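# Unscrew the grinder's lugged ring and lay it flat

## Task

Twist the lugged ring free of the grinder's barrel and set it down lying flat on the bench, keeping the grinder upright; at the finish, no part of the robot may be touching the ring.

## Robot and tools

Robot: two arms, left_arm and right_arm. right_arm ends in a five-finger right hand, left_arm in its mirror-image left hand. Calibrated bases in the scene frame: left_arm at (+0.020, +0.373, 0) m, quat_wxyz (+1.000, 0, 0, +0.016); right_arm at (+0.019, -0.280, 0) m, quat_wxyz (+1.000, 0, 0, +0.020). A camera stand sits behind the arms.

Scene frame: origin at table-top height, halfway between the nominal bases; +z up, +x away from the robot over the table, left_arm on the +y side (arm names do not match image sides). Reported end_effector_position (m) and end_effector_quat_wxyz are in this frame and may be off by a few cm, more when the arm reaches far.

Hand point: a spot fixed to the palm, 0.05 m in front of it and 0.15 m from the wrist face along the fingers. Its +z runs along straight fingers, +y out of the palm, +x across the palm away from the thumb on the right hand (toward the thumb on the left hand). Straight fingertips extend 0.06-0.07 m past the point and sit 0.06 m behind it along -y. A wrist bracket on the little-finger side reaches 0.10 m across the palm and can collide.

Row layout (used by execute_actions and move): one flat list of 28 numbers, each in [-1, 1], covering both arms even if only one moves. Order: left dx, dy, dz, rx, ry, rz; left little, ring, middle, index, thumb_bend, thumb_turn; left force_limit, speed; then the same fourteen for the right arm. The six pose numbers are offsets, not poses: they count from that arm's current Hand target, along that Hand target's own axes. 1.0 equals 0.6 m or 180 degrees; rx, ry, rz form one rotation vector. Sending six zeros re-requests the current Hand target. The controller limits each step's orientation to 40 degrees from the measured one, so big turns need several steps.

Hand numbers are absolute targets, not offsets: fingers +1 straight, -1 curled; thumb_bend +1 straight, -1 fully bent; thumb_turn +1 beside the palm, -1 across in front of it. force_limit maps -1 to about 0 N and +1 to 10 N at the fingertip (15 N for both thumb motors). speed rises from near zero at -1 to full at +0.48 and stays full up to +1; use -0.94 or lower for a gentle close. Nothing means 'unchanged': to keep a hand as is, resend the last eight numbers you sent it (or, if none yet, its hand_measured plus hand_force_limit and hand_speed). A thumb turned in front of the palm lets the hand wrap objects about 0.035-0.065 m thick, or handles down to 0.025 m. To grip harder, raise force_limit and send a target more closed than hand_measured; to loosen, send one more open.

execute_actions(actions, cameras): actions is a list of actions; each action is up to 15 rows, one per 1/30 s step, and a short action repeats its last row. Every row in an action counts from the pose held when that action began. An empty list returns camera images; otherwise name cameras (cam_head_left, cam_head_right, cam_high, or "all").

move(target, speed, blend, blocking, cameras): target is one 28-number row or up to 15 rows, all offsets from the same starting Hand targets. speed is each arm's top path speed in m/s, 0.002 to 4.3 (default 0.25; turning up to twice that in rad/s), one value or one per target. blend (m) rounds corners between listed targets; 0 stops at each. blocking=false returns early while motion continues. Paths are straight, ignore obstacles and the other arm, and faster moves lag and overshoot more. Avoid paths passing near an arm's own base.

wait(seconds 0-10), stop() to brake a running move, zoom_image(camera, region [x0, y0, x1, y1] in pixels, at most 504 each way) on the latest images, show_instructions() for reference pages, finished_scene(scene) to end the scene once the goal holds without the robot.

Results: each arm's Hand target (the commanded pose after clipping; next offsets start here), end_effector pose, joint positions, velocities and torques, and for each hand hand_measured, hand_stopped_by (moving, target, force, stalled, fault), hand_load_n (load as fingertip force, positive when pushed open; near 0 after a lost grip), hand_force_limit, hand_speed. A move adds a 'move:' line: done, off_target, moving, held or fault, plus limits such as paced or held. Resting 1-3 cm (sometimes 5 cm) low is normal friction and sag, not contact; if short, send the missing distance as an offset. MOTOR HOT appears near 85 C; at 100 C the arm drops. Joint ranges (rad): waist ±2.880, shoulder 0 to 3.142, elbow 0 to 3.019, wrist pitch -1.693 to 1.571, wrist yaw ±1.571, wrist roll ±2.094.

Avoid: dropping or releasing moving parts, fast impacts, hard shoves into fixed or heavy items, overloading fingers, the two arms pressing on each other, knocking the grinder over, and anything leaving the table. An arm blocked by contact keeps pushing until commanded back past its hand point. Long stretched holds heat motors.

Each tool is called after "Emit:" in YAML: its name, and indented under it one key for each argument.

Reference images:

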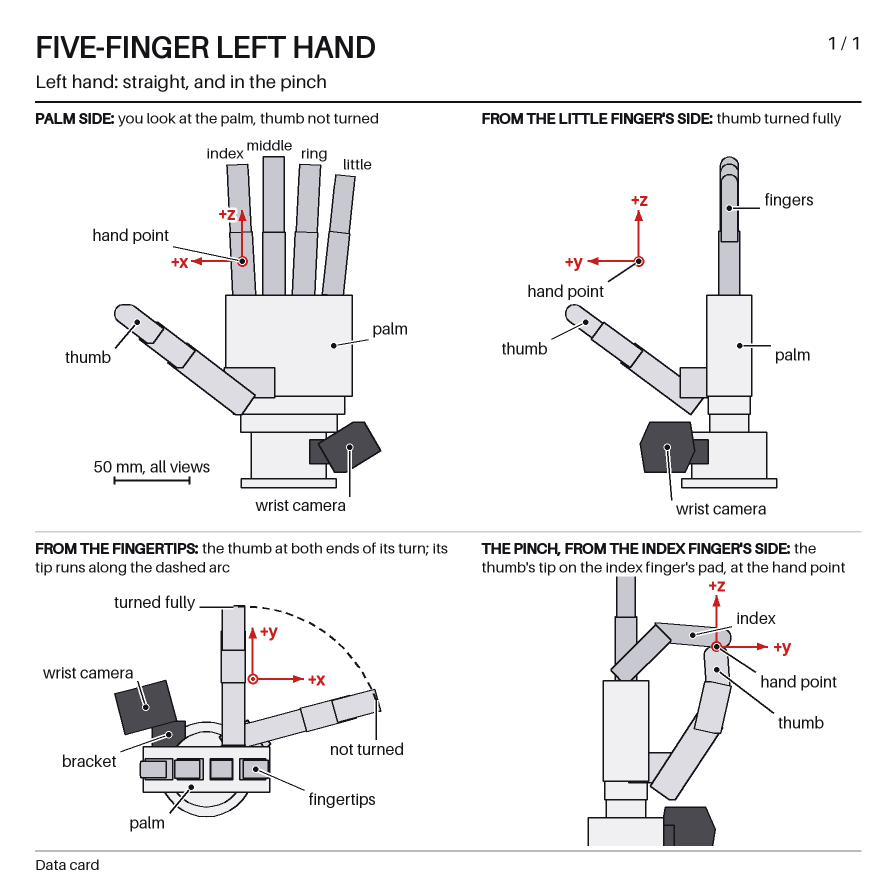

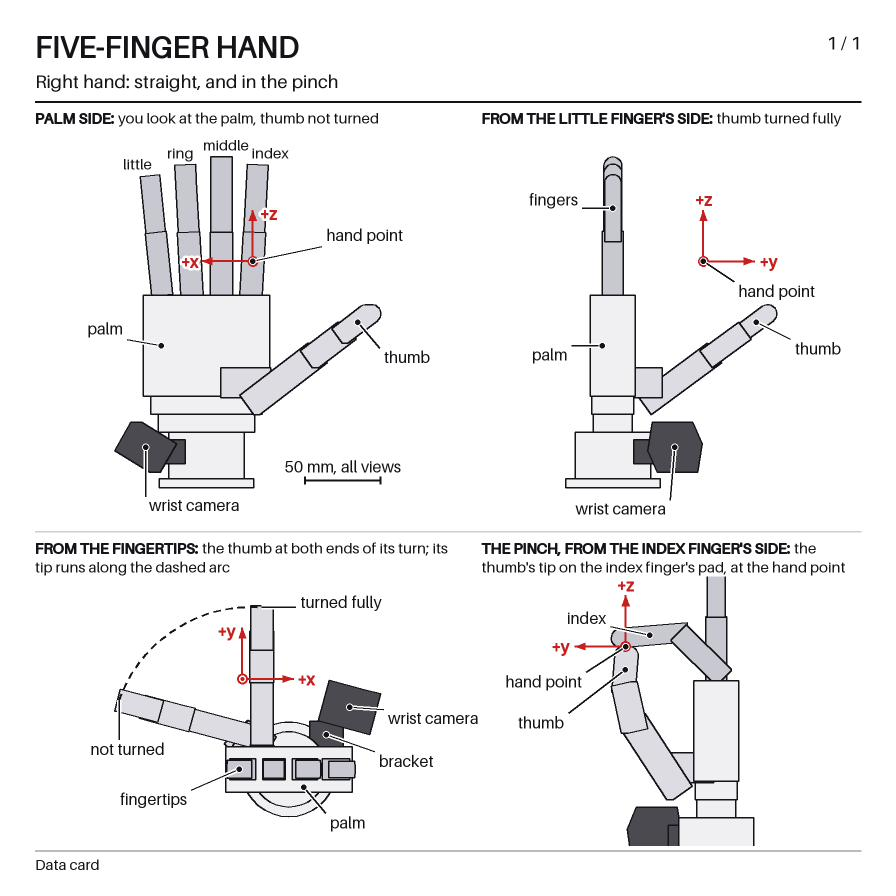

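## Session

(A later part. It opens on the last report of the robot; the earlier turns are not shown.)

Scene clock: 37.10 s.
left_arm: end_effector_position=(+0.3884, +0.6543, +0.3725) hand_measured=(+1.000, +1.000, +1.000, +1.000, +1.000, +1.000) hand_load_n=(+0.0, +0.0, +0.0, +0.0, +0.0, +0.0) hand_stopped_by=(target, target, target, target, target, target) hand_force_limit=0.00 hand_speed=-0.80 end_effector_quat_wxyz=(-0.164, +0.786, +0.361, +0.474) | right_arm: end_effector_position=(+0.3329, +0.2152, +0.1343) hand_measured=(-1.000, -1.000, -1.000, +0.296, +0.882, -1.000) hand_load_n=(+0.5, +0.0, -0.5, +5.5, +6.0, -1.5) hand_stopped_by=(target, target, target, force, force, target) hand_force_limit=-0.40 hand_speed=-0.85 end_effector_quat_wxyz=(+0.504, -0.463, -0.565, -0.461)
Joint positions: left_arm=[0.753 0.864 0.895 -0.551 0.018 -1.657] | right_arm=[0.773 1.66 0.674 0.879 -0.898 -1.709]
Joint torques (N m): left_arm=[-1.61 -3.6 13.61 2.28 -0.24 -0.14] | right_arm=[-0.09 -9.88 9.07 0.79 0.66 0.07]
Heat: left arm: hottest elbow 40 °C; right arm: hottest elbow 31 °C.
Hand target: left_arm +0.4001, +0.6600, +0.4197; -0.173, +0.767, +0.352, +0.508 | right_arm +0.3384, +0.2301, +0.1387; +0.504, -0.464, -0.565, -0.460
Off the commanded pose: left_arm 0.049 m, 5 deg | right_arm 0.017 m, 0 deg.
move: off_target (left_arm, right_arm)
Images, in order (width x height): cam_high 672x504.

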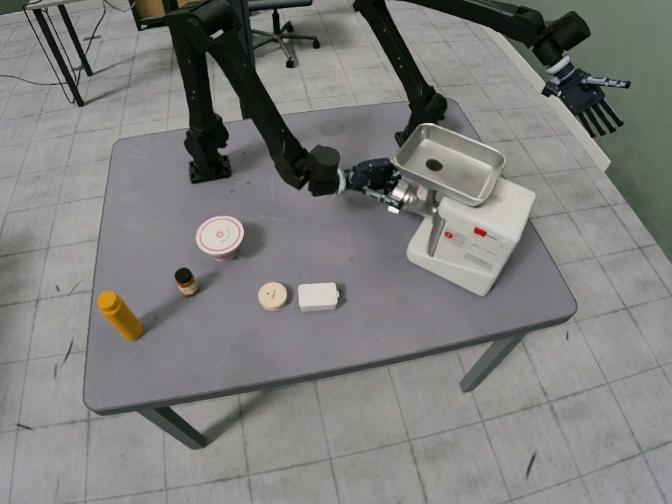

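Emit:
move:
  target: [0,0,0,0,0,0,1,1,1,1,1,1,0,-0.8,0,0,0,0,-0.0578,-0.0433,-1,-1,-1,0.1,0.8,-1,-0.4,-0.85]
  speed: 0.12
  cameras: ["all"]

Emit:
zoom_image:
  camera: "cam_high"
  region: [377, 169, 417, 209]

Emit:
zoom_image:
  camera: "cam_head_left"
  region: [237, 285, 287, 335]

Scene clock: 39.07 s.
left_arm: end_effector_position=(+0.3884, +0.6543, +0.3725) hand_measured=(+1.000, +1.000, +1.000, +1.000, +1.000, +1.000) hand_load_n=(+0.0, +0.0, +0.0, +0.0, +0.0, +0.0) hand_stopped_by=(target, target, target, target, target, target) hand_force_limit=0.00 hand_speed=-0.80 end_effector_quat_wxyz=(-0.164, +0.786, +0.361, +0.474) | right_arm: end_effector_position=(+0.3351, +0.2152, +0.1346) hand_measured=(-1.000, -1.000, -1.000, +0.294, +0.882, -1.000) hand_load_n=(+0.0, +0.0, +0.0, +3.0, +7.5, -1.5) hand_stopped_by=(target, target, target, force, force, target) hand_force_limit=-0.40 hand_speed=-0.85 end_effector_quat_wxyz=(-0.417, +0.462, +0.639, +0.453)
Joint positions: left_arm=[0.753 0.864 0.895 -0.551 0.018 -1.657] | right_arm=[0.8 1.558 0.717 0.481 -0.815 -2.039]
Joint torques (N m): left_arm=[-1.38 -3.55 13.67 2.3 -0.24 -0.14] | right_arm=[0.09 -9.11 10.03 0.85 0.44 0.14]
Heat: left arm: hottest elbow 40 °C; right arm: hottest elbow 31 °C.
Hand target: left_arm +0.4001, +0.6600, +0.4197; -0.173, +0.767, +0.352, +0.508 | right_arm +0.3385, +0.2301, +0.1388; -0.418, +0.464, +0.638, +0.450
Off the commanded pose: left_arm 0.049 m, 5 deg | right_arm 0.016 m, 1 deg.
move: off_target (left_arm, right_arm)

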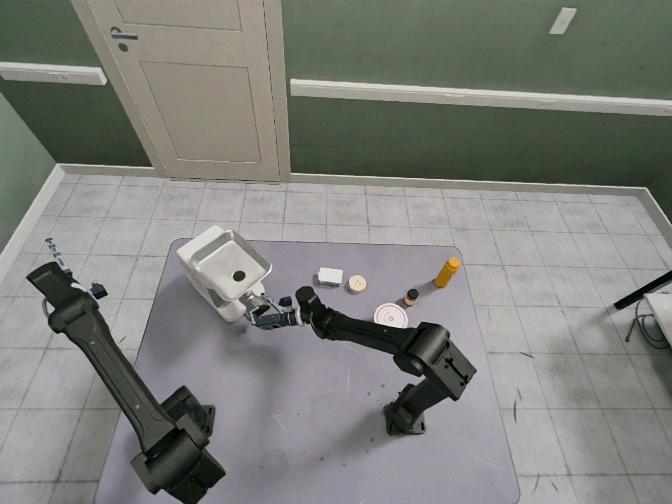

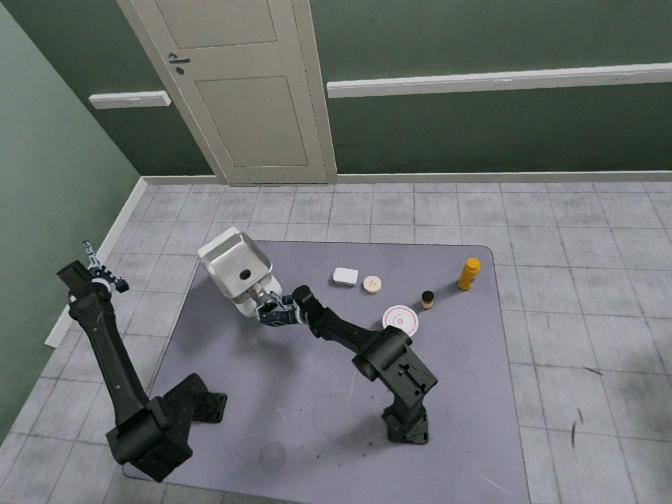

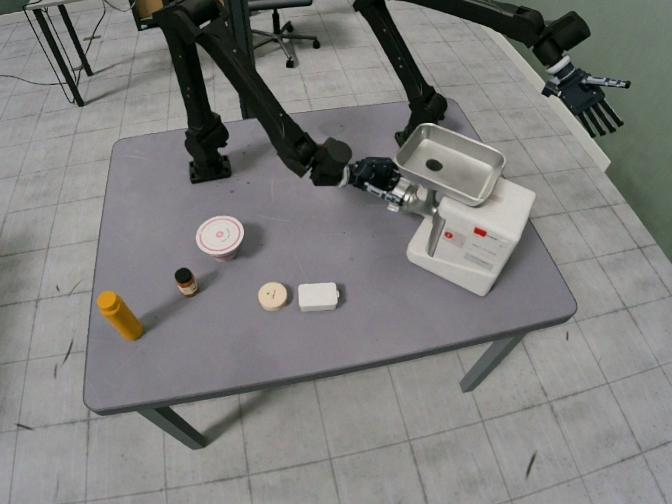

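Scaled by 12.600 from the camera's 672x504 image, which has a finer 960x720 frame.

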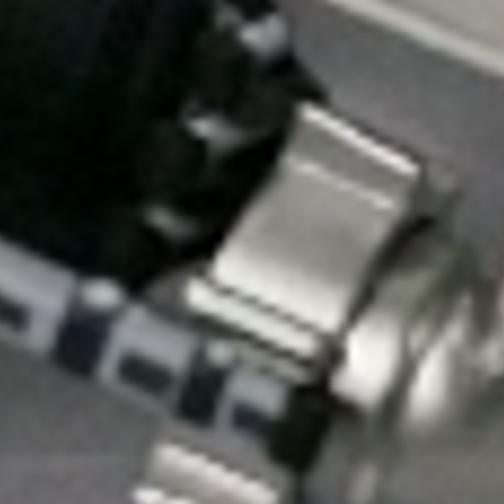

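Scaled by 10.080 from the camera's 672x504 image, which has a finer 960x720 frame.

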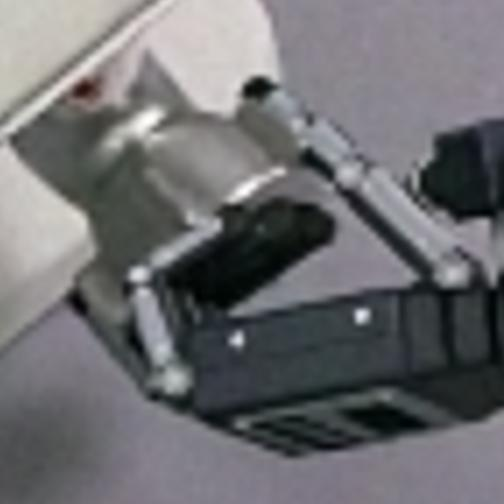

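Emit:
move:
  target:
    - [0,0,0,0,0,0,1,1,1,1,1,1,0,-0.8,-0.0031,0.0057,-0.0076,0,0,0,-1,-1,-1,0.5,1,-1,-0.4,-0.3]
    - [0,0,0,0,0,0,1,1,1,1,1,1,0,-0.8,-0.0031,-0.1943,-0.1576,0,0,0,-1,-1,-1,0.5,1,-1,-0.4,-0.3]
    - [0,0,0,0,0,0,1,1,1,1,1,1,0,-0.8,-0.0917,-0.1073,-0.2795,-0.2934,0.0456,0.0929,-1,-1,-1,1,1,-0.45,-0.4,-0.3]
  speed: [0.15,0.25,0.25]
  cameras: ["all"]

Emit:
zoom_image:
  camera: "cam_high"
  region: [377, 169, 417, 209]

Emit:
zoom_image:
  camera: "cam_head_left"
  region: [237, 285, 287, 335]

Scene clock: 46.83 s.
left_arm: end_effector_position=(+0.3884, +0.6543, +0.3725) hand_measured=(+1.000, +1.000, +1.000, +1.000, +1.000, +1.000) hand_load_n=(+0.0, +0.0, +0.0, +0.0, +0.0, +0.0) hand_stopped_by=(target, target, target, target, target, target) hand_force_limit=0.00 hand_speed=-0.80 end_effector_quat_wxyz=(-0.164, +0.786, +0.361, +0.474) | right_arm: end_effector_position=(+0.3079, +0.0317, +0.1086) hand_measured=(-1.000, -1.000, -1.000, +1.000, +1.000, -0.450) hand_load_n=(+0.0, +0.0, +0.0, +0.0, +0.0, +0.5) hand_stopped_by=(target, target, target, target, target, target) hand_force_limit=-0.40 hand_speed=-0.30 end_effector_quat_wxyz=(-0.255, +0.662, +0.277, +0.648)
Joint positions: left_arm=[0.753 0.864 0.895 -0.551 0.018 -1.657] | right_arm=[1.076 1.502 0.216 1.253 0.345 -1.581]
Joint torques (N m): left_arm=[-1.96 -3.72 13.56 2.36 -0.24 -0.14] | right_arm=[0.03 -4.6 6 2.76 0.18 0.14]
Heat: left arm: hottest elbow 42 °C; right arm: hottest elbow 32 °C.
Hand target: left_arm +0.4001, +0.6600, +0.4197; -0.173, +0.767, +0.352, +0.508 | right_arm +0.3076, +0.0463, +0.1157; -0.271, +0.654, +0.271, +0.653
Off the commanded pose: left_arm 0.049 m, 5 deg | right_arm 0.016 m, 2 deg.
move: off_target (left_arm, right_arm); target 3's new numbers were sent with right_arm's hand 0.016 m and 2 deg from that target

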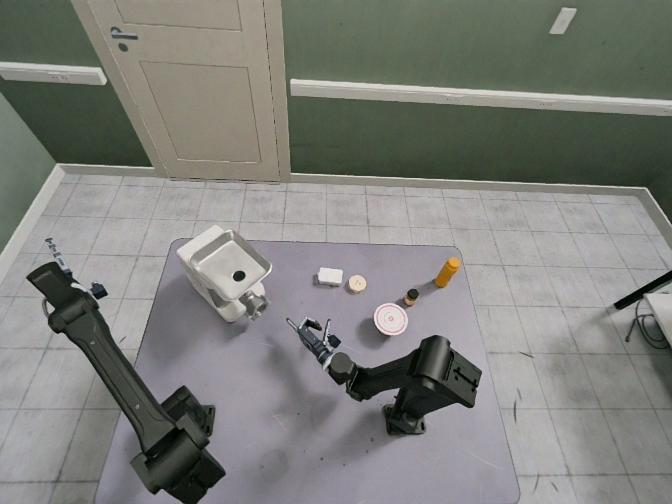

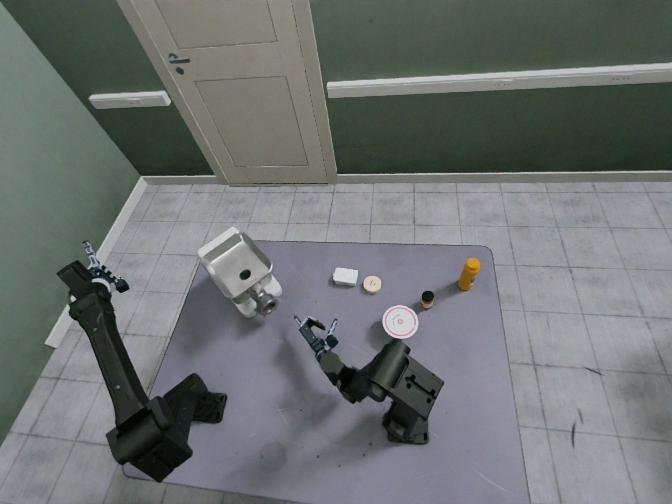

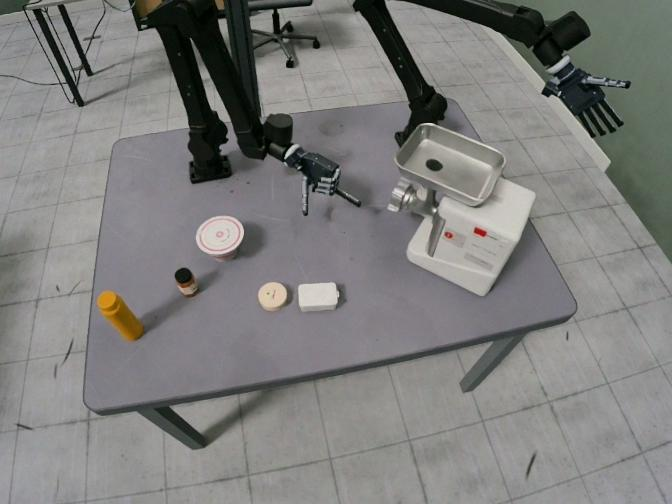

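Scaled by 12.600 from the camera's 672x504 image, which has a finer 960x720 frame.

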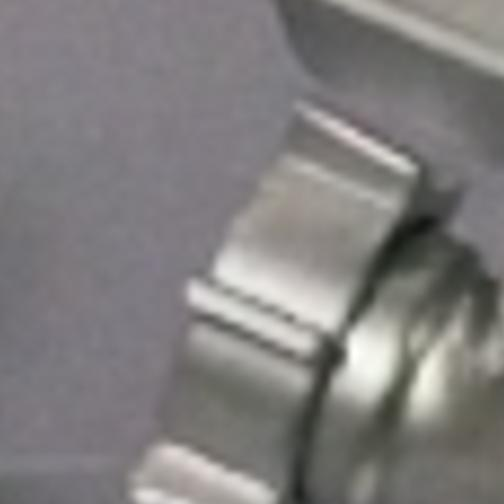

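Scaled by 10.080 from the camera's 672x504 image, which has a finer 960x720 frame.

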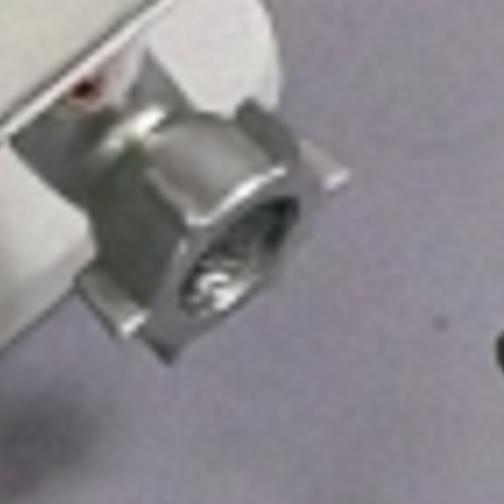

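Emit:
move:
  target:
    - [0,0,0,0,0,0,1,1,1,1,1,1,0,-0.8,0,-0.01,0.0583,0,0,0,-1,-1,-1,1,1,-0.45,-0.4,-0.3]
    - [0,0,0,0,0,0,1,1,1,1,1,1,0,-0.8,0,-0.01,0.1492,0,0,0,-1,-1,-1,1,1,-0.45,-0.4,-0.3]
  speed: [0.12,0.08]
  blend: [0.01,0]
  cameras: ["all"]

Emit:
zoom_image:
  camera: "cam_head_left"
  region: [237, 285, 307, 355]

Emit:
zoom_image:
  camera: "cam_high"
  region: [362, 164, 417, 219]

Scene clock: 48.97 s.
left_arm: end_effector_position=(+0.3884, +0.6543, +0.3725) hand_measured=(+1.000, +1.000, +1.000, +1.000, +1.000, +1.000) hand_load_n=(+0.0, +0.0, +0.0, +0.0, +0.0, +0.0) hand_stopped_by=(target, target, target, target, target, target) hand_force_limit=0.00 hand_speed=-0.80 end_effector_quat_wxyz=(-0.164, +0.786, +0.361, +0.474) | right_arm: end_effector_position=(+0.3547, +0.1070, +0.1118) hand_measured=(-1.000, -1.000, -1.000, +1.000, +1.000, -0.450) hand_load_n=(+0.0, -0.5, +0.0, +0.0, +0.0, +0.5) hand_stopped_by=(target, target, target, target, target, target) hand_force_limit=-0.40 hand_speed=-0.30 end_effector_quat_wxyz=(-0.268, +0.654, +0.282, +0.649)
Joint positions: left_arm=[0.753 0.864 0.895 -0.551 0.018 -1.657] | right_arm=[1.036 1.65 0.444 1.191 0.279 -1.581]
Joint torques (N m): left_arm=[-1.61 -3.72 13.71 2.35 -0.24 -0.13] | right_arm=[-2.26 -7.77 7.13 1.89 -0.09 0.13]
Heat: left arm: hottest elbow 42 °C; right arm: hottest elbow 31 °C.
Hand target: left_arm +0.4001, +0.6600, +0.4197; -0.173, +0.767, +0.352, +0.508 | right_arm +0.3667, +0.1138, +0.1156; -0.271, +0.654, +0.271, +0.653
Off the commanded pose: left_arm 0.049 m, 5 deg | right_arm 0.014 m, 1 deg.
move: off_target (left_arm, right_arm)

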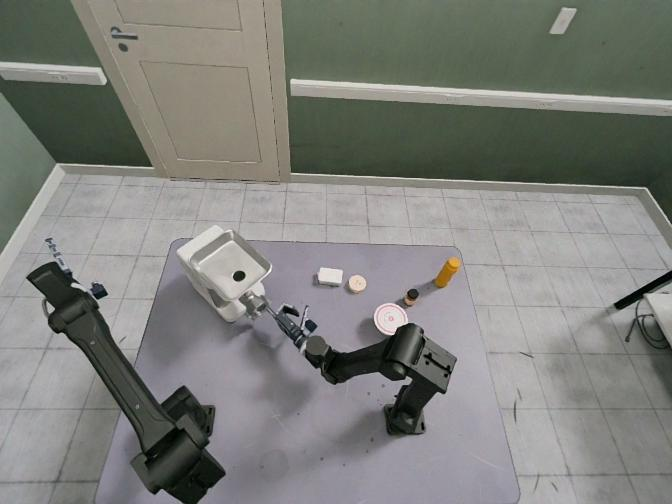

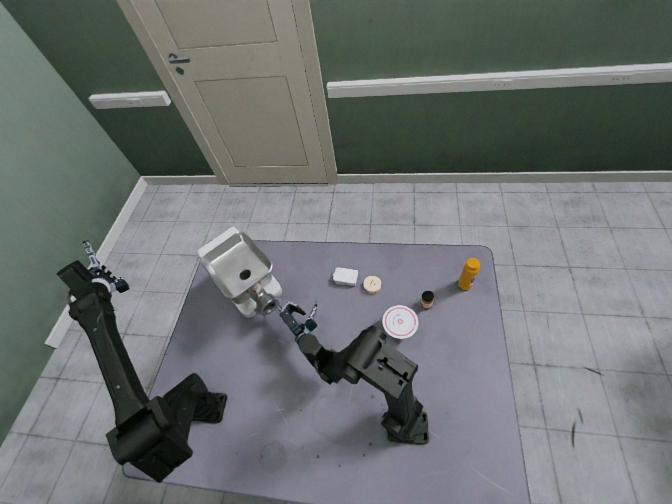

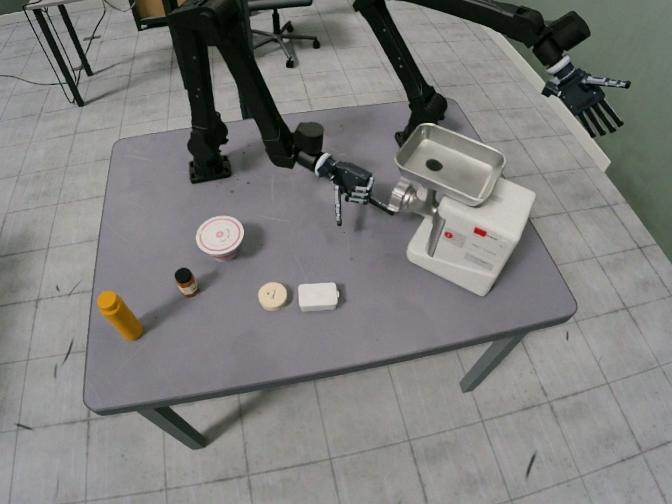

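Scaled by 7.200 from the camera's 672x504 image, which has a finer 960x720 frame.

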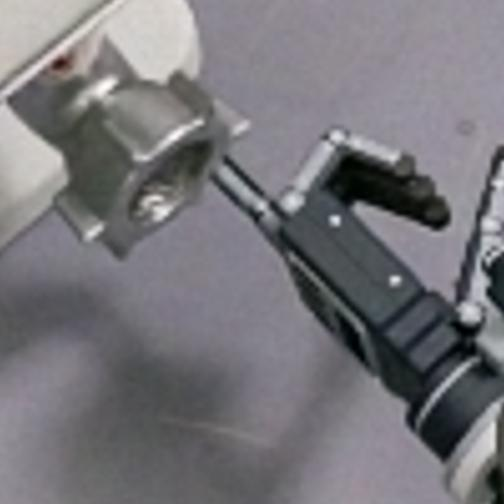

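Scaled by 9.164 from the camera's 672x504 image, which has a finer 960x720 frame.

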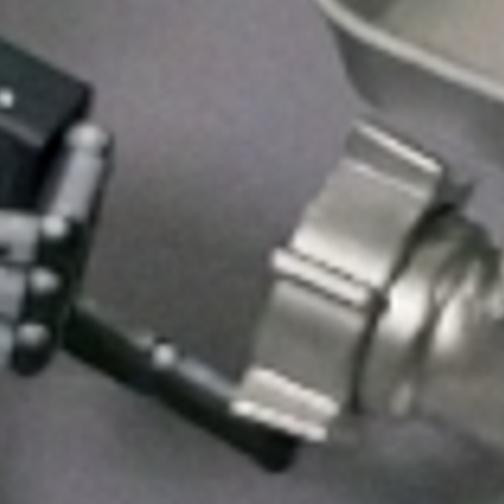

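Emit:
move:
  target:
    - [0,0,0,0,0,0,1,1,1,1,1,1,0,-0.8,0.0222,0.0137,0,0,0,0,-1,-1,-1,1,1,-0.45,-0.4,-0.3]
    - [0,0,0,0,0,0,1,1,1,1,1,1,0,-0.8,0.0532,0.0203,0,0,0,0,-1,-1,-1,1,1,-0.45,-0.4,-0.3]
    - [0,0,0,0,0,0,1,1,1,1,1,1,0,-0.8,0.074,0.0203,0,0,0,0,-1,-1,-1,1,1,-0.45,-0.4,-0.3]
    - [0,0,0,0,0,0,1,1,1,1,1,1,0,-0.8,0.104,0.0203,0,0,0,0,-1,-1,-1,1,1,-0.45,-0.4,-0.3]
    - [0,0,0,0,0,0,1,1,1,1,1,1,0,-0.8,0.1407,0.0203,0,0,0,0,-1,-1,-1,1,1,-0.45,-0.4,-0.3]
    - [0,0,0,0,0,0,1,1,1,1,1,1,0,-0.8,0.1407,0.012,0,0,0,0,-1,-1,-1,1,1,-0.45,-0.4,-0.3]
  speed: 0.07
  blend: [0.006,0.009,0.009,0.009,0.004,0]
  cameras: ["all"]

Emit:
zoom_image:
  camera: "cam_head_left"
  region: [237, 285, 287, 335]

Emit:
zoom_image:
  camera: "cam_high"
  region: [377, 169, 417, 209]

Scene clock: 51.70 s.
left_arm: end_effector_position=(+0.3884, +0.6543, +0.3725) hand_measured=(+1.000, +1.000, +1.000, +1.000, +1.000, +1.000) hand_load_n=(+0.0, +0.0, +0.0, +0.0, +0.0, +0.0) hand_stopped_by=(target, target, target, target, target, target) hand_force_limit=0.00 hand_speed=-0.80 end_effector_quat_wxyz=(-0.164, +0.786, +0.361, +0.474) | right_arm: end_effector_position=(+0.3637, +0.0960, +0.1713) hand_measured=(-1.000, -1.000, -1.000, +1.000, +1.000, -0.450) hand_load_n=(+0.0, +0.0, +0.0, +0.0, +0.0, +0.5) hand_stopped_by=(target, target, target, target, target, target) hand_force_limit=-0.40 hand_speed=-0.30 end_effector_quat_wxyz=(-0.256, +0.668, +0.288, +0.637)
Joint positions: left_arm=[0.753 0.864 0.895 -0.551 0.018 -1.657] | right_arm=[1 1.377 0.478 0.841 0.252 -1.581]
Joint torques (N m): left_arm=[-1.73 -3.78 13.71 2.35 -0.26 -0.13] | right_arm=[-1.2 -9 10.21 1.94 0.19 0.13]
Heat: left arm: hottest elbow 43 °C; right arm: hottest elbow 31 °C.
Hand target: left_arm +0.4001, +0.6600, +0.4197; -0.173, +0.767, +0.352, +0.508 | right_arm +0.3719, +0.1087, +0.2000; -0.271, +0.654, +0.271, +0.653
Off the commanded pose: left_arm 0.049 m, 5 deg | right_arm 0.032 m, 4 deg.
move: off_target (left_arm, right_arm); blend cut to 0.0062 m at target 2, 0.0062 m at target 3, 0.0025 m at target 5

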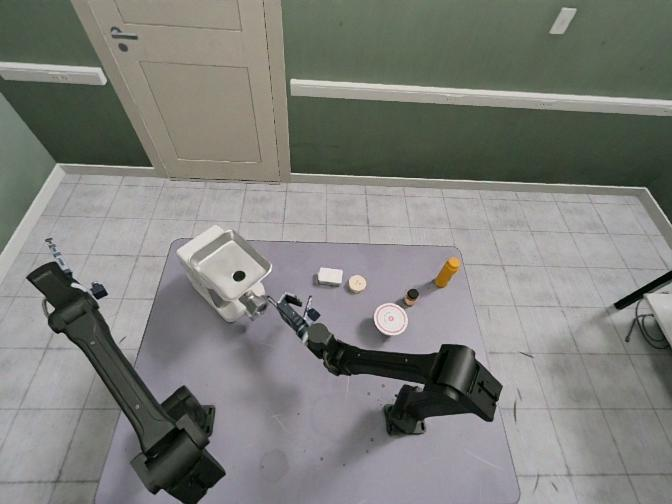

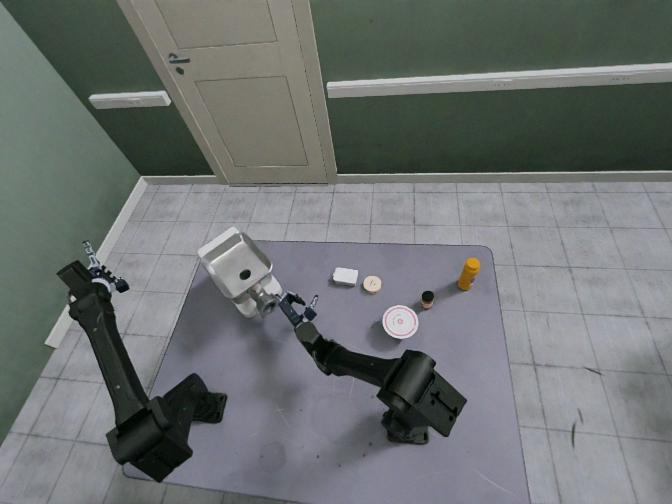

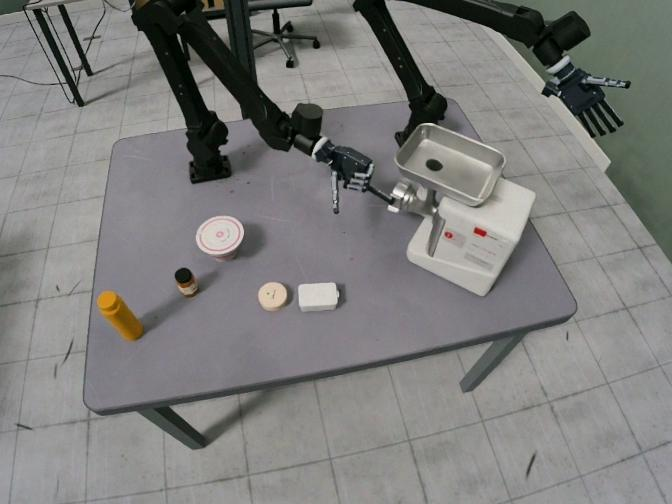

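Scaled by 10.080 from the camera's 672x504 image, which has a finer 960x720 frame.

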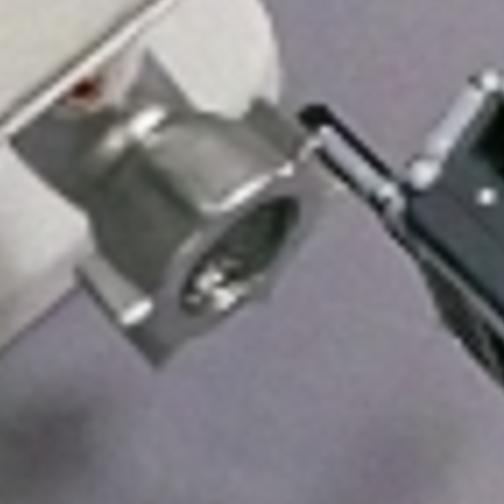

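Scaled by 12.600 from the camera's 672x504 image, which has a finer 960x720 frame.

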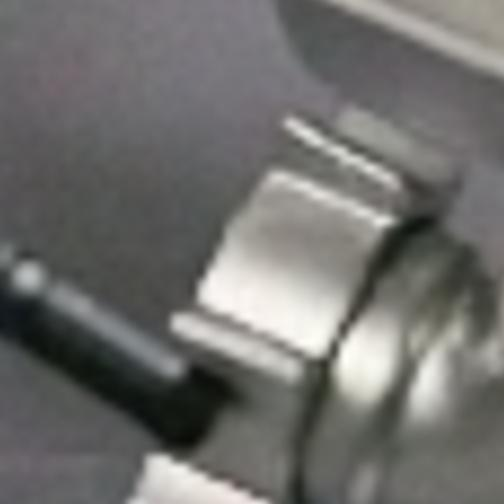

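Emit:
move:
  target:
    - [0,0,0,0,0,0,1,1,1,1,1,1,0,-0.8,0.02,-0.0267,0,0,0,0,-1,-1,-1,1,1,-0.45,-0.4,-0.3]
    - [0,0,0,0,0,0,1,1,1,1,1,1,0,-0.8,0.025,-0.0633,0,0,0,0,-1,-1,-1,1,1,-0.45,-0.4,-0.3]
    - [0,0,0,0,0,0,1,1,1,1,1,1,0,-0.8,0.0083,-0.0967,0,0,0,0,-1,-1,-1,1,1,-0.45,-0.4,-0.3]
  speed: 0.07
  blend: [0.009,0.009,0]
  cameras: ["all"]

Emit:
zoom_image:
  camera: "cam_head_left"
  region: [237, 285, 287, 335]

Emit:
zoom_image:
  camera: "cam_high"
  region: [377, 169, 417, 209]

Scene clock: 54.20 s.
left_arm: end_effector_position=(+0.3884, +0.6543, +0.3725) hand_measured=(+1.000, +1.000, +1.000, +1.000, +1.000, +1.000) hand_load_n=(+0.0, +0.0, +0.0, +0.0, +0.0, -0.5) hand_stopped_by=(target, target, target, target, target, target) hand_force_limit=0.00 hand_speed=-0.80 end_effector_quat_wxyz=(-0.164, +0.786, +0.361, +0.474) | right_arm: end_effector_position=(+0.3321, +0.1300, +0.1961) hand_measured=(-1.000, -1.000, -1.000, +1.000, +1.000, -0.450) hand_load_n=(+0.0, +0.0, +0.0, -1.0, +0.0, +0.5) hand_stopped_by=(target, target, target, target, target, target) hand_force_limit=-0.40 hand_speed=-0.30 end_effector_quat_wxyz=(-0.256, +0.660, +0.275, +0.650)
Joint positions: left_arm=[0.753 0.864 0.895 -0.551 0.018 -1.657] | right_arm=[1.14 1.374 0.539 0.809 0.411 -1.581]
Joint torques (N m): left_arm=[-1.67 -3.6 13.67 2.25 -0.25 -0.13] | right_arm=[0.03 -5.54 10.13 2.21 0.08 0.13]
Heat: left arm: hottest elbow 43 °C; right arm: hottest elbow 31 °C.
Hand target: left_arm +0.4001, +0.6600, +0.4197; -0.173, +0.767, +0.352, +0.508 | right_arm +0.3308, +0.1498, +0.2051; -0.271, +0.654, +0.271, +0.653
Off the commanded pose: left_arm 0.049 m, 5 deg | right_arm 0.022 m, 2 deg.
move: off_target (left_arm, right_arm)

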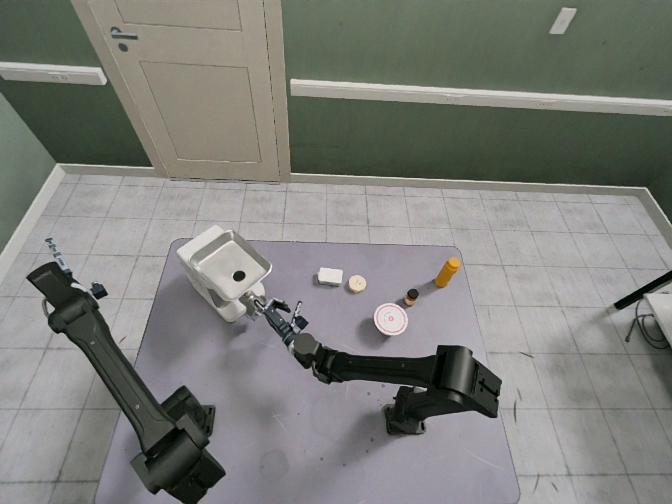

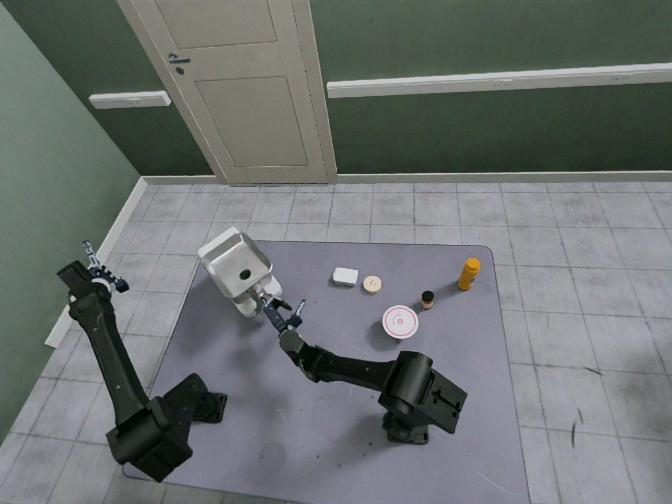

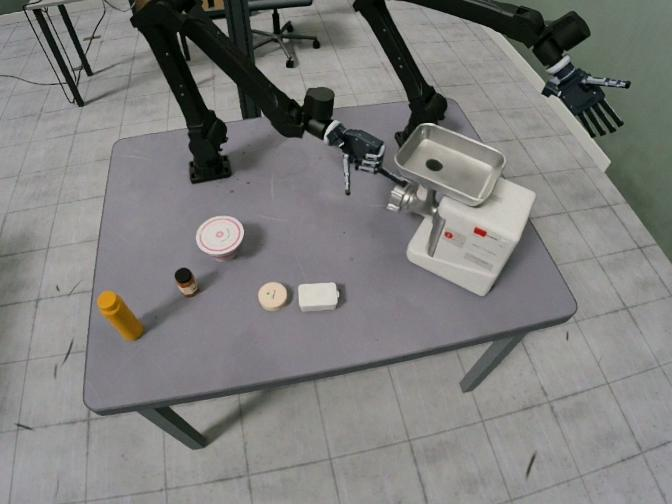

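Scaled by 10.080 from the camera's 672x504 image, which has a finer 960x720 frame.

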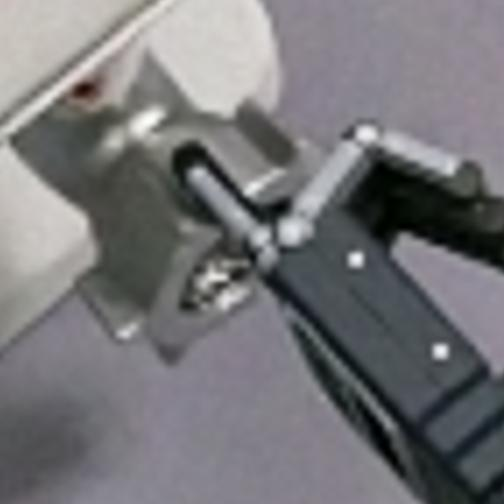

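Scaled by 12.600 from the camera's 672x504 image, which has a finer 960x720 frame.

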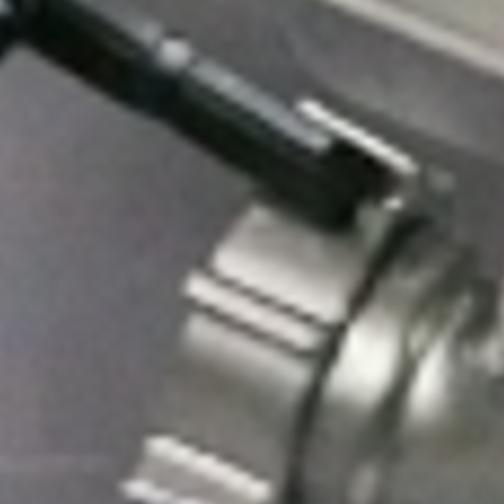

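Emit:
move:
  target:
    - [0,0,0,0,0,0,1,1,1,1,1,1,0,-0.8,-0.025,-0.02,0,0,0,0,-1,-1,-1,1,1,-0.45,-0.4,-0.3]
    - [0,0,0,0,0,0,1,1,1,1,1,1,0,-0.8,-0.0575,-0.035,0,0,0,0,-1,-1,-1,1,1,-0.45,-0.4,-0.3]
    - [0,0,0,0,0,0,1,1,1,1,1,1,0,-0.8,-0.0825,-0.0438,0,0,0,0,-1,-1,-1,1,1,-0.45,-0.4,-0.3]
    - [0,0,0,0,0,0,1,1,1,1,1,1,0,-0.8,-0.1092,-0.0438,0,0,0,0,-1,-1,-1,1,1,-0.45,-0.4,-0.3]
    - [0,0,0,0,0,0,1,1,1,1,1,1,0,-0.8,-0.1342,-0.035,0,0,0,0,-1,-1,-1,1,1,-0.45,-0.4,-0.3]
    - [0,0,0,0,0,0,1,1,1,1,1,1,0,-0.8,-0.1545,-0.0177,0,0,0,0,-1,-1,-1,1,1,-0.45,-0.4,-0.3]
  speed: 0.07
  blend: [0.008,0.008,0.008,0.008,0.008,0]
  cameras: ["all"]

Emit:
zoom_image:
  camera: "cam_head_left"
  region: [237, 285, 287, 335]

Emit:
zoom_image:
  camera: "cam_high"
  region: [377, 169, 417, 209]

Scene clock: 57.50 s.
left_arm: end_effector_position=(+0.3884, +0.6543, +0.3725) hand_measured=(+1.000, +1.000, +1.000, +1.000, +1.000, +1.000) hand_load_n=(+0.0, +0.0, +0.0, +0.0, +0.0, +0.0) hand_stopped_by=(target, target, target, target, target, target) hand_force_limit=0.00 hand_speed=-0.80 end_effector_quat_wxyz=(-0.164, +0.786, +0.361, +0.474) | right_arm: end_effector_position=(+0.3161, +0.1613, +0.1158) hand_measured=(-1.000, -1.000, -1.000, +1.000, +1.000, -0.450) hand_load_n=(+0.0, +0.0, +0.0, +0.0, +0.0, +0.5) hand_stopped_by=(target, target, target, target, target, target) hand_force_limit=-0.40 hand_speed=-0.30 end_effector_quat_wxyz=(-0.272, +0.652, +0.278, +0.651)
Joint positions: left_arm=[0.753 0.864 0.895 -0.551 0.018 -1.657] | right_arm=[1.2 1.697 0.538 1.154 0.442 -1.576]
Joint torques (N m): left_arm=[-1.9 -3.25 13.63 2.37 -0.24 -0.15] | right_arm=[-2.32 -8.82 4.88 2.69 -0.08 0.09]
Heat: left arm: hottest elbow 44 °C; right arm: hottest elbow 31 °C.
Hand target: left_arm +0.4001, +0.6600, +0.4197; -0.173, +0.767, +0.352, +0.508 | right_arm +0.3231, +0.1572, +0.1122; -0.271, +0.654, +0.271, +0.653
Off the commanded pose: left_arm 0.049 m, 5 deg | right_arm 0.009 m, 1 deg.
move: off_target (left_arm)

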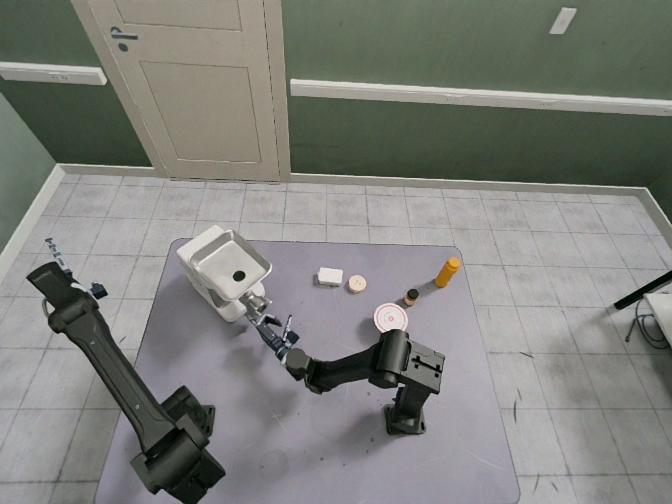

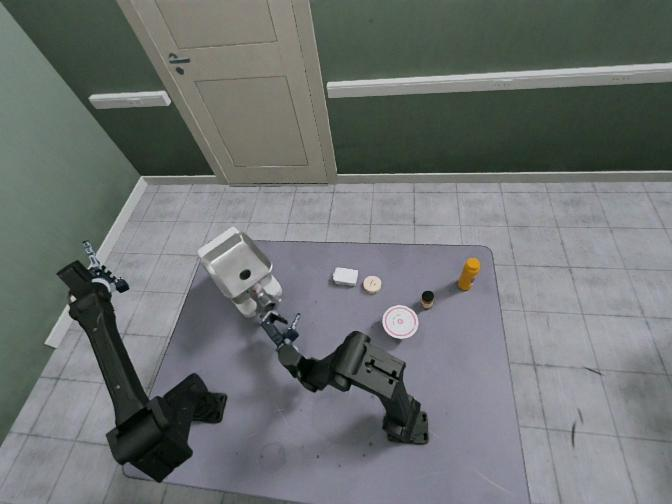

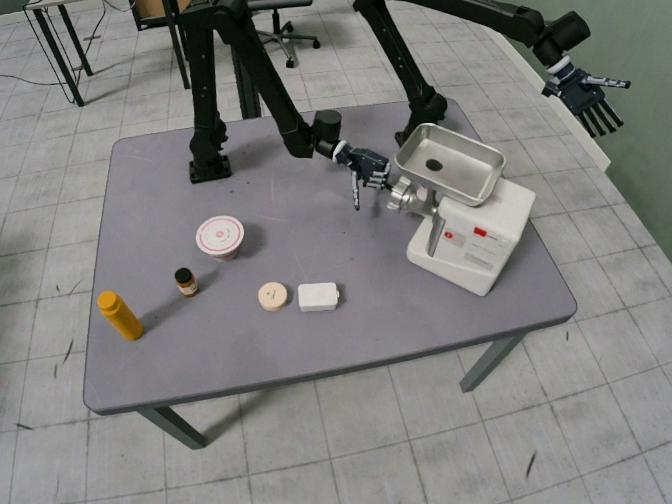

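Scaled by 10.080 from the camera's 672x504 image, which has a finer 960x720 frame.

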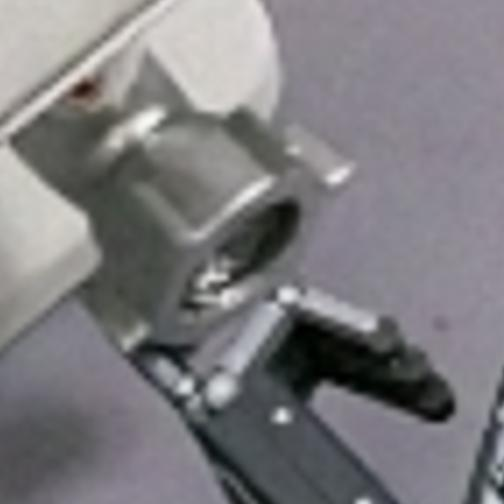

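Scaled by 12.600 from the camera's 672x504 image, which has a finer 960x720 frame.

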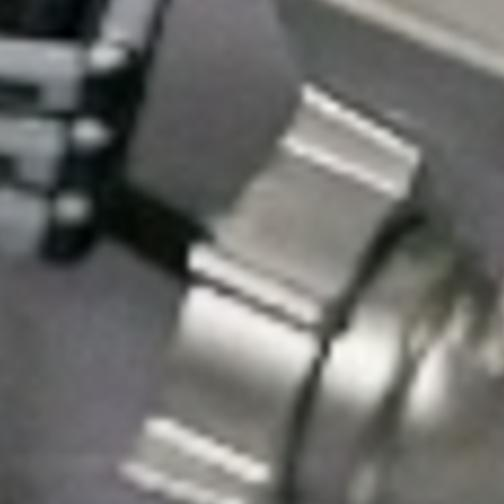

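Emit:
move:
  target:
    - [0,0,0,0,0,0,1,1,1,1,1,1,0,-0.8,-0.0132,0.0232,0,0,0,0,-1,-1,-1,1,1,-0.45,-0.4,-0.3]
    - [0,0,0,0,0,0,1,1,1,1,1,1,0,-0.8,-0.0178,0.0493,0,0,0,0,-1,-1,-1,1,1,-0.45,-0.4,-0.3]
    - [0,0,0,0,0,0,1,1,1,1,1,1,0,-0.8,-0.0132,0.0755,0,0,0,0,-1,-1,-1,1,1,-0.45,-0.4,-0.3]
    - [0,0,0,0,0,0,1,1,1,1,1,1,0,-0.8,0,0.0987,0,0,0,0,-1,-1,-1,1,1,-0.45,-0.4,-0.3]
    - [0,0,0,0,0,0,1,1,1,1,1,1,0,-0.8,0.0205,0.1157,0,0,0,0,-1,-1,-1,1,1,-0.45,-0.4,-0.3]
    - [0,0,0,0,0,0,1,1,1,1,1,1,0,-0.8,0.0588,0.1193,0,0,0,0,-1,-1,-1,1,1,-0.45,-0.4,-0.3]
    - [0,0,0,0,0,0,1,1,1,1,1,1,0,-0.8,0.0797,0.1193,0,0,0,0,-1,-1,-1,1,1,-0.45,-0.4,-0.3]
    - [0,0,0,0,0,0,1,1,1,1,1,1,0,-0.8,0.1097,0.1193,0,0,0,0,-1,-1,-1,1,1,-0.45,-0.4,-0.3]
    - [0,0,0,0,0,0,1,1,1,1,1,1,0,-0.8,0.1463,0.1177,0,0,0,0,-1,-1,-1,1,1,-0.45,-0.4,-0.3]
    - [0,0,0,0,0,0,1,1,1,1,1,1,0,-0.8,0.1513,0.111,0,0,0,0,-1,-1,-1,1,1,-0.45,-0.4,-0.3]
  speed: 0.07
  blend: [0.007,0.007,0.007,0.007,0.007,0.006,0.006,0.006,0.002,0]
  cameras: ["all"]

Emit:
zoom_image:
  camera: "cam_head_left"
  region: [237, 285, 287, 335]

Emit:
zoom_image:
  camera: "cam_high"
  region: [377, 169, 417, 209]

Scene clock: 61.30 s.
left_arm: end_effector_position=(+0.3884, +0.6543, +0.3725) hand_measured=(+1.000, +1.000, +1.000, +1.000, +1.000, +1.000) hand_load_n=(+0.0, +0.0, +0.0, -0.5, +0.0, +0.0) hand_stopped_by=(target, target, target, target, target, target) hand_force_limit=0.00 hand_speed=-0.80 end_effector_quat_wxyz=(-0.164, +0.786, +0.361, +0.474) | right_arm: end_effector_position=(+0.3646, +0.0952, +0.1725) hand_measured=(-1.000, -1.000, -1.000, +1.000, +1.000, -0.450) hand_load_n=(+0.0, +0.0, +0.0, +0.0, +0.0, +0.5) hand_stopped_by=(target, target, target, target, target, target) hand_force_limit=-0.40 hand_speed=-0.30 end_effector_quat_wxyz=(-0.255, +0.670, +0.284, +0.637)
Joint positions: left_arm=[0.753 0.864 0.895 -0.551 0.018 -1.657] | right_arm=[1 1.372 0.482 0.828 0.258 -1.576]
Joint torques (N m): left_arm=[-1.55 -3.66 13.59 2.29 -0.23 -0.13] | right_arm=[-0.79 -9.11 10.33 1.85 0.16 0.08]
Heat: left arm: hottest elbow 44 °C; right arm: hottest elbow 31 °C.
Hand target: left_arm +0.4001, +0.6600, +0.4197; -0.173, +0.767, +0.352, +0.508 | right_arm +0.3704, +0.1101, +0.2030; -0.271, +0.654, +0.271, +0.653
Off the commanded pose: left_arm 0.049 m, 5 deg | right_arm 0.034 m, 4 deg.
move: off_target (left_arm, right_arm)

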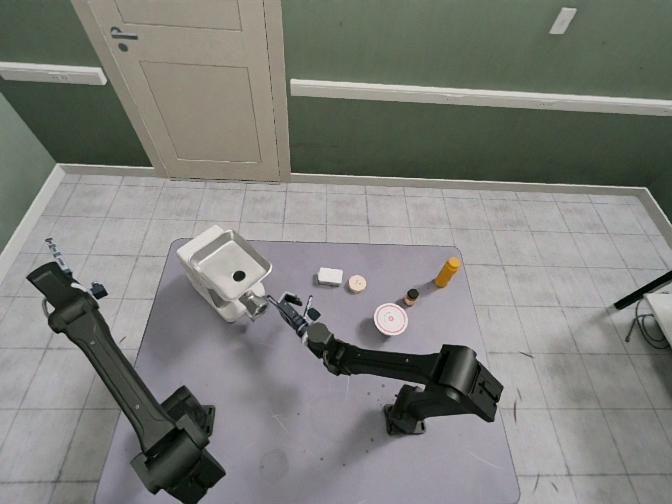

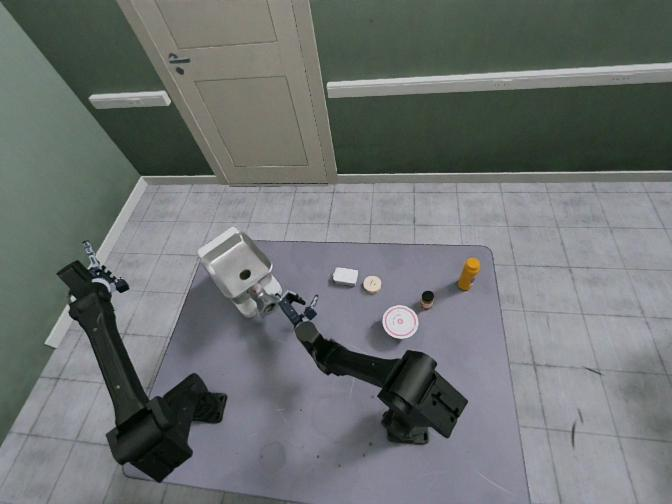

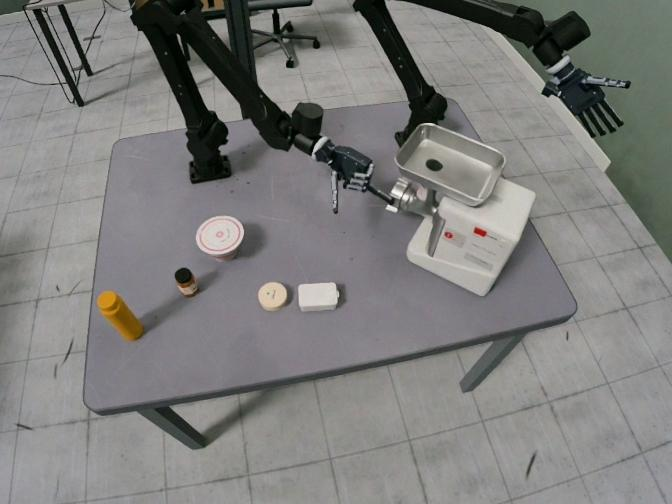

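Scaled by 10.080 from the camera's 672x504 image, which has a finer 960x720 frame.

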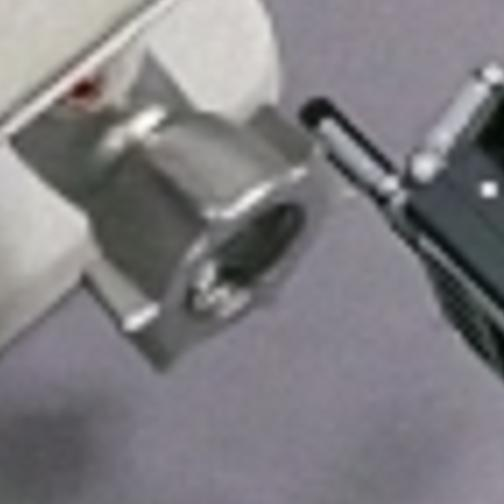

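Scaled by 12.600 from the camera's 672x504 image, which has a finer 960x720 frame.

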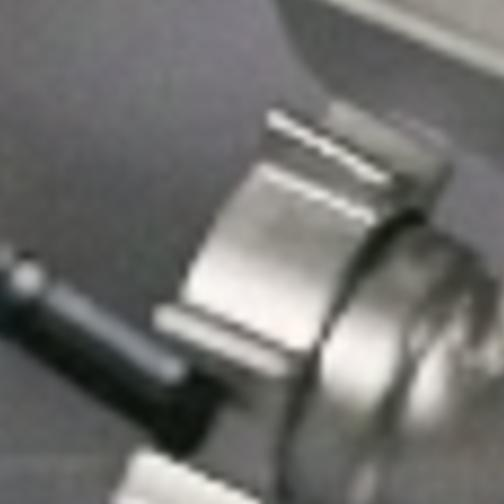

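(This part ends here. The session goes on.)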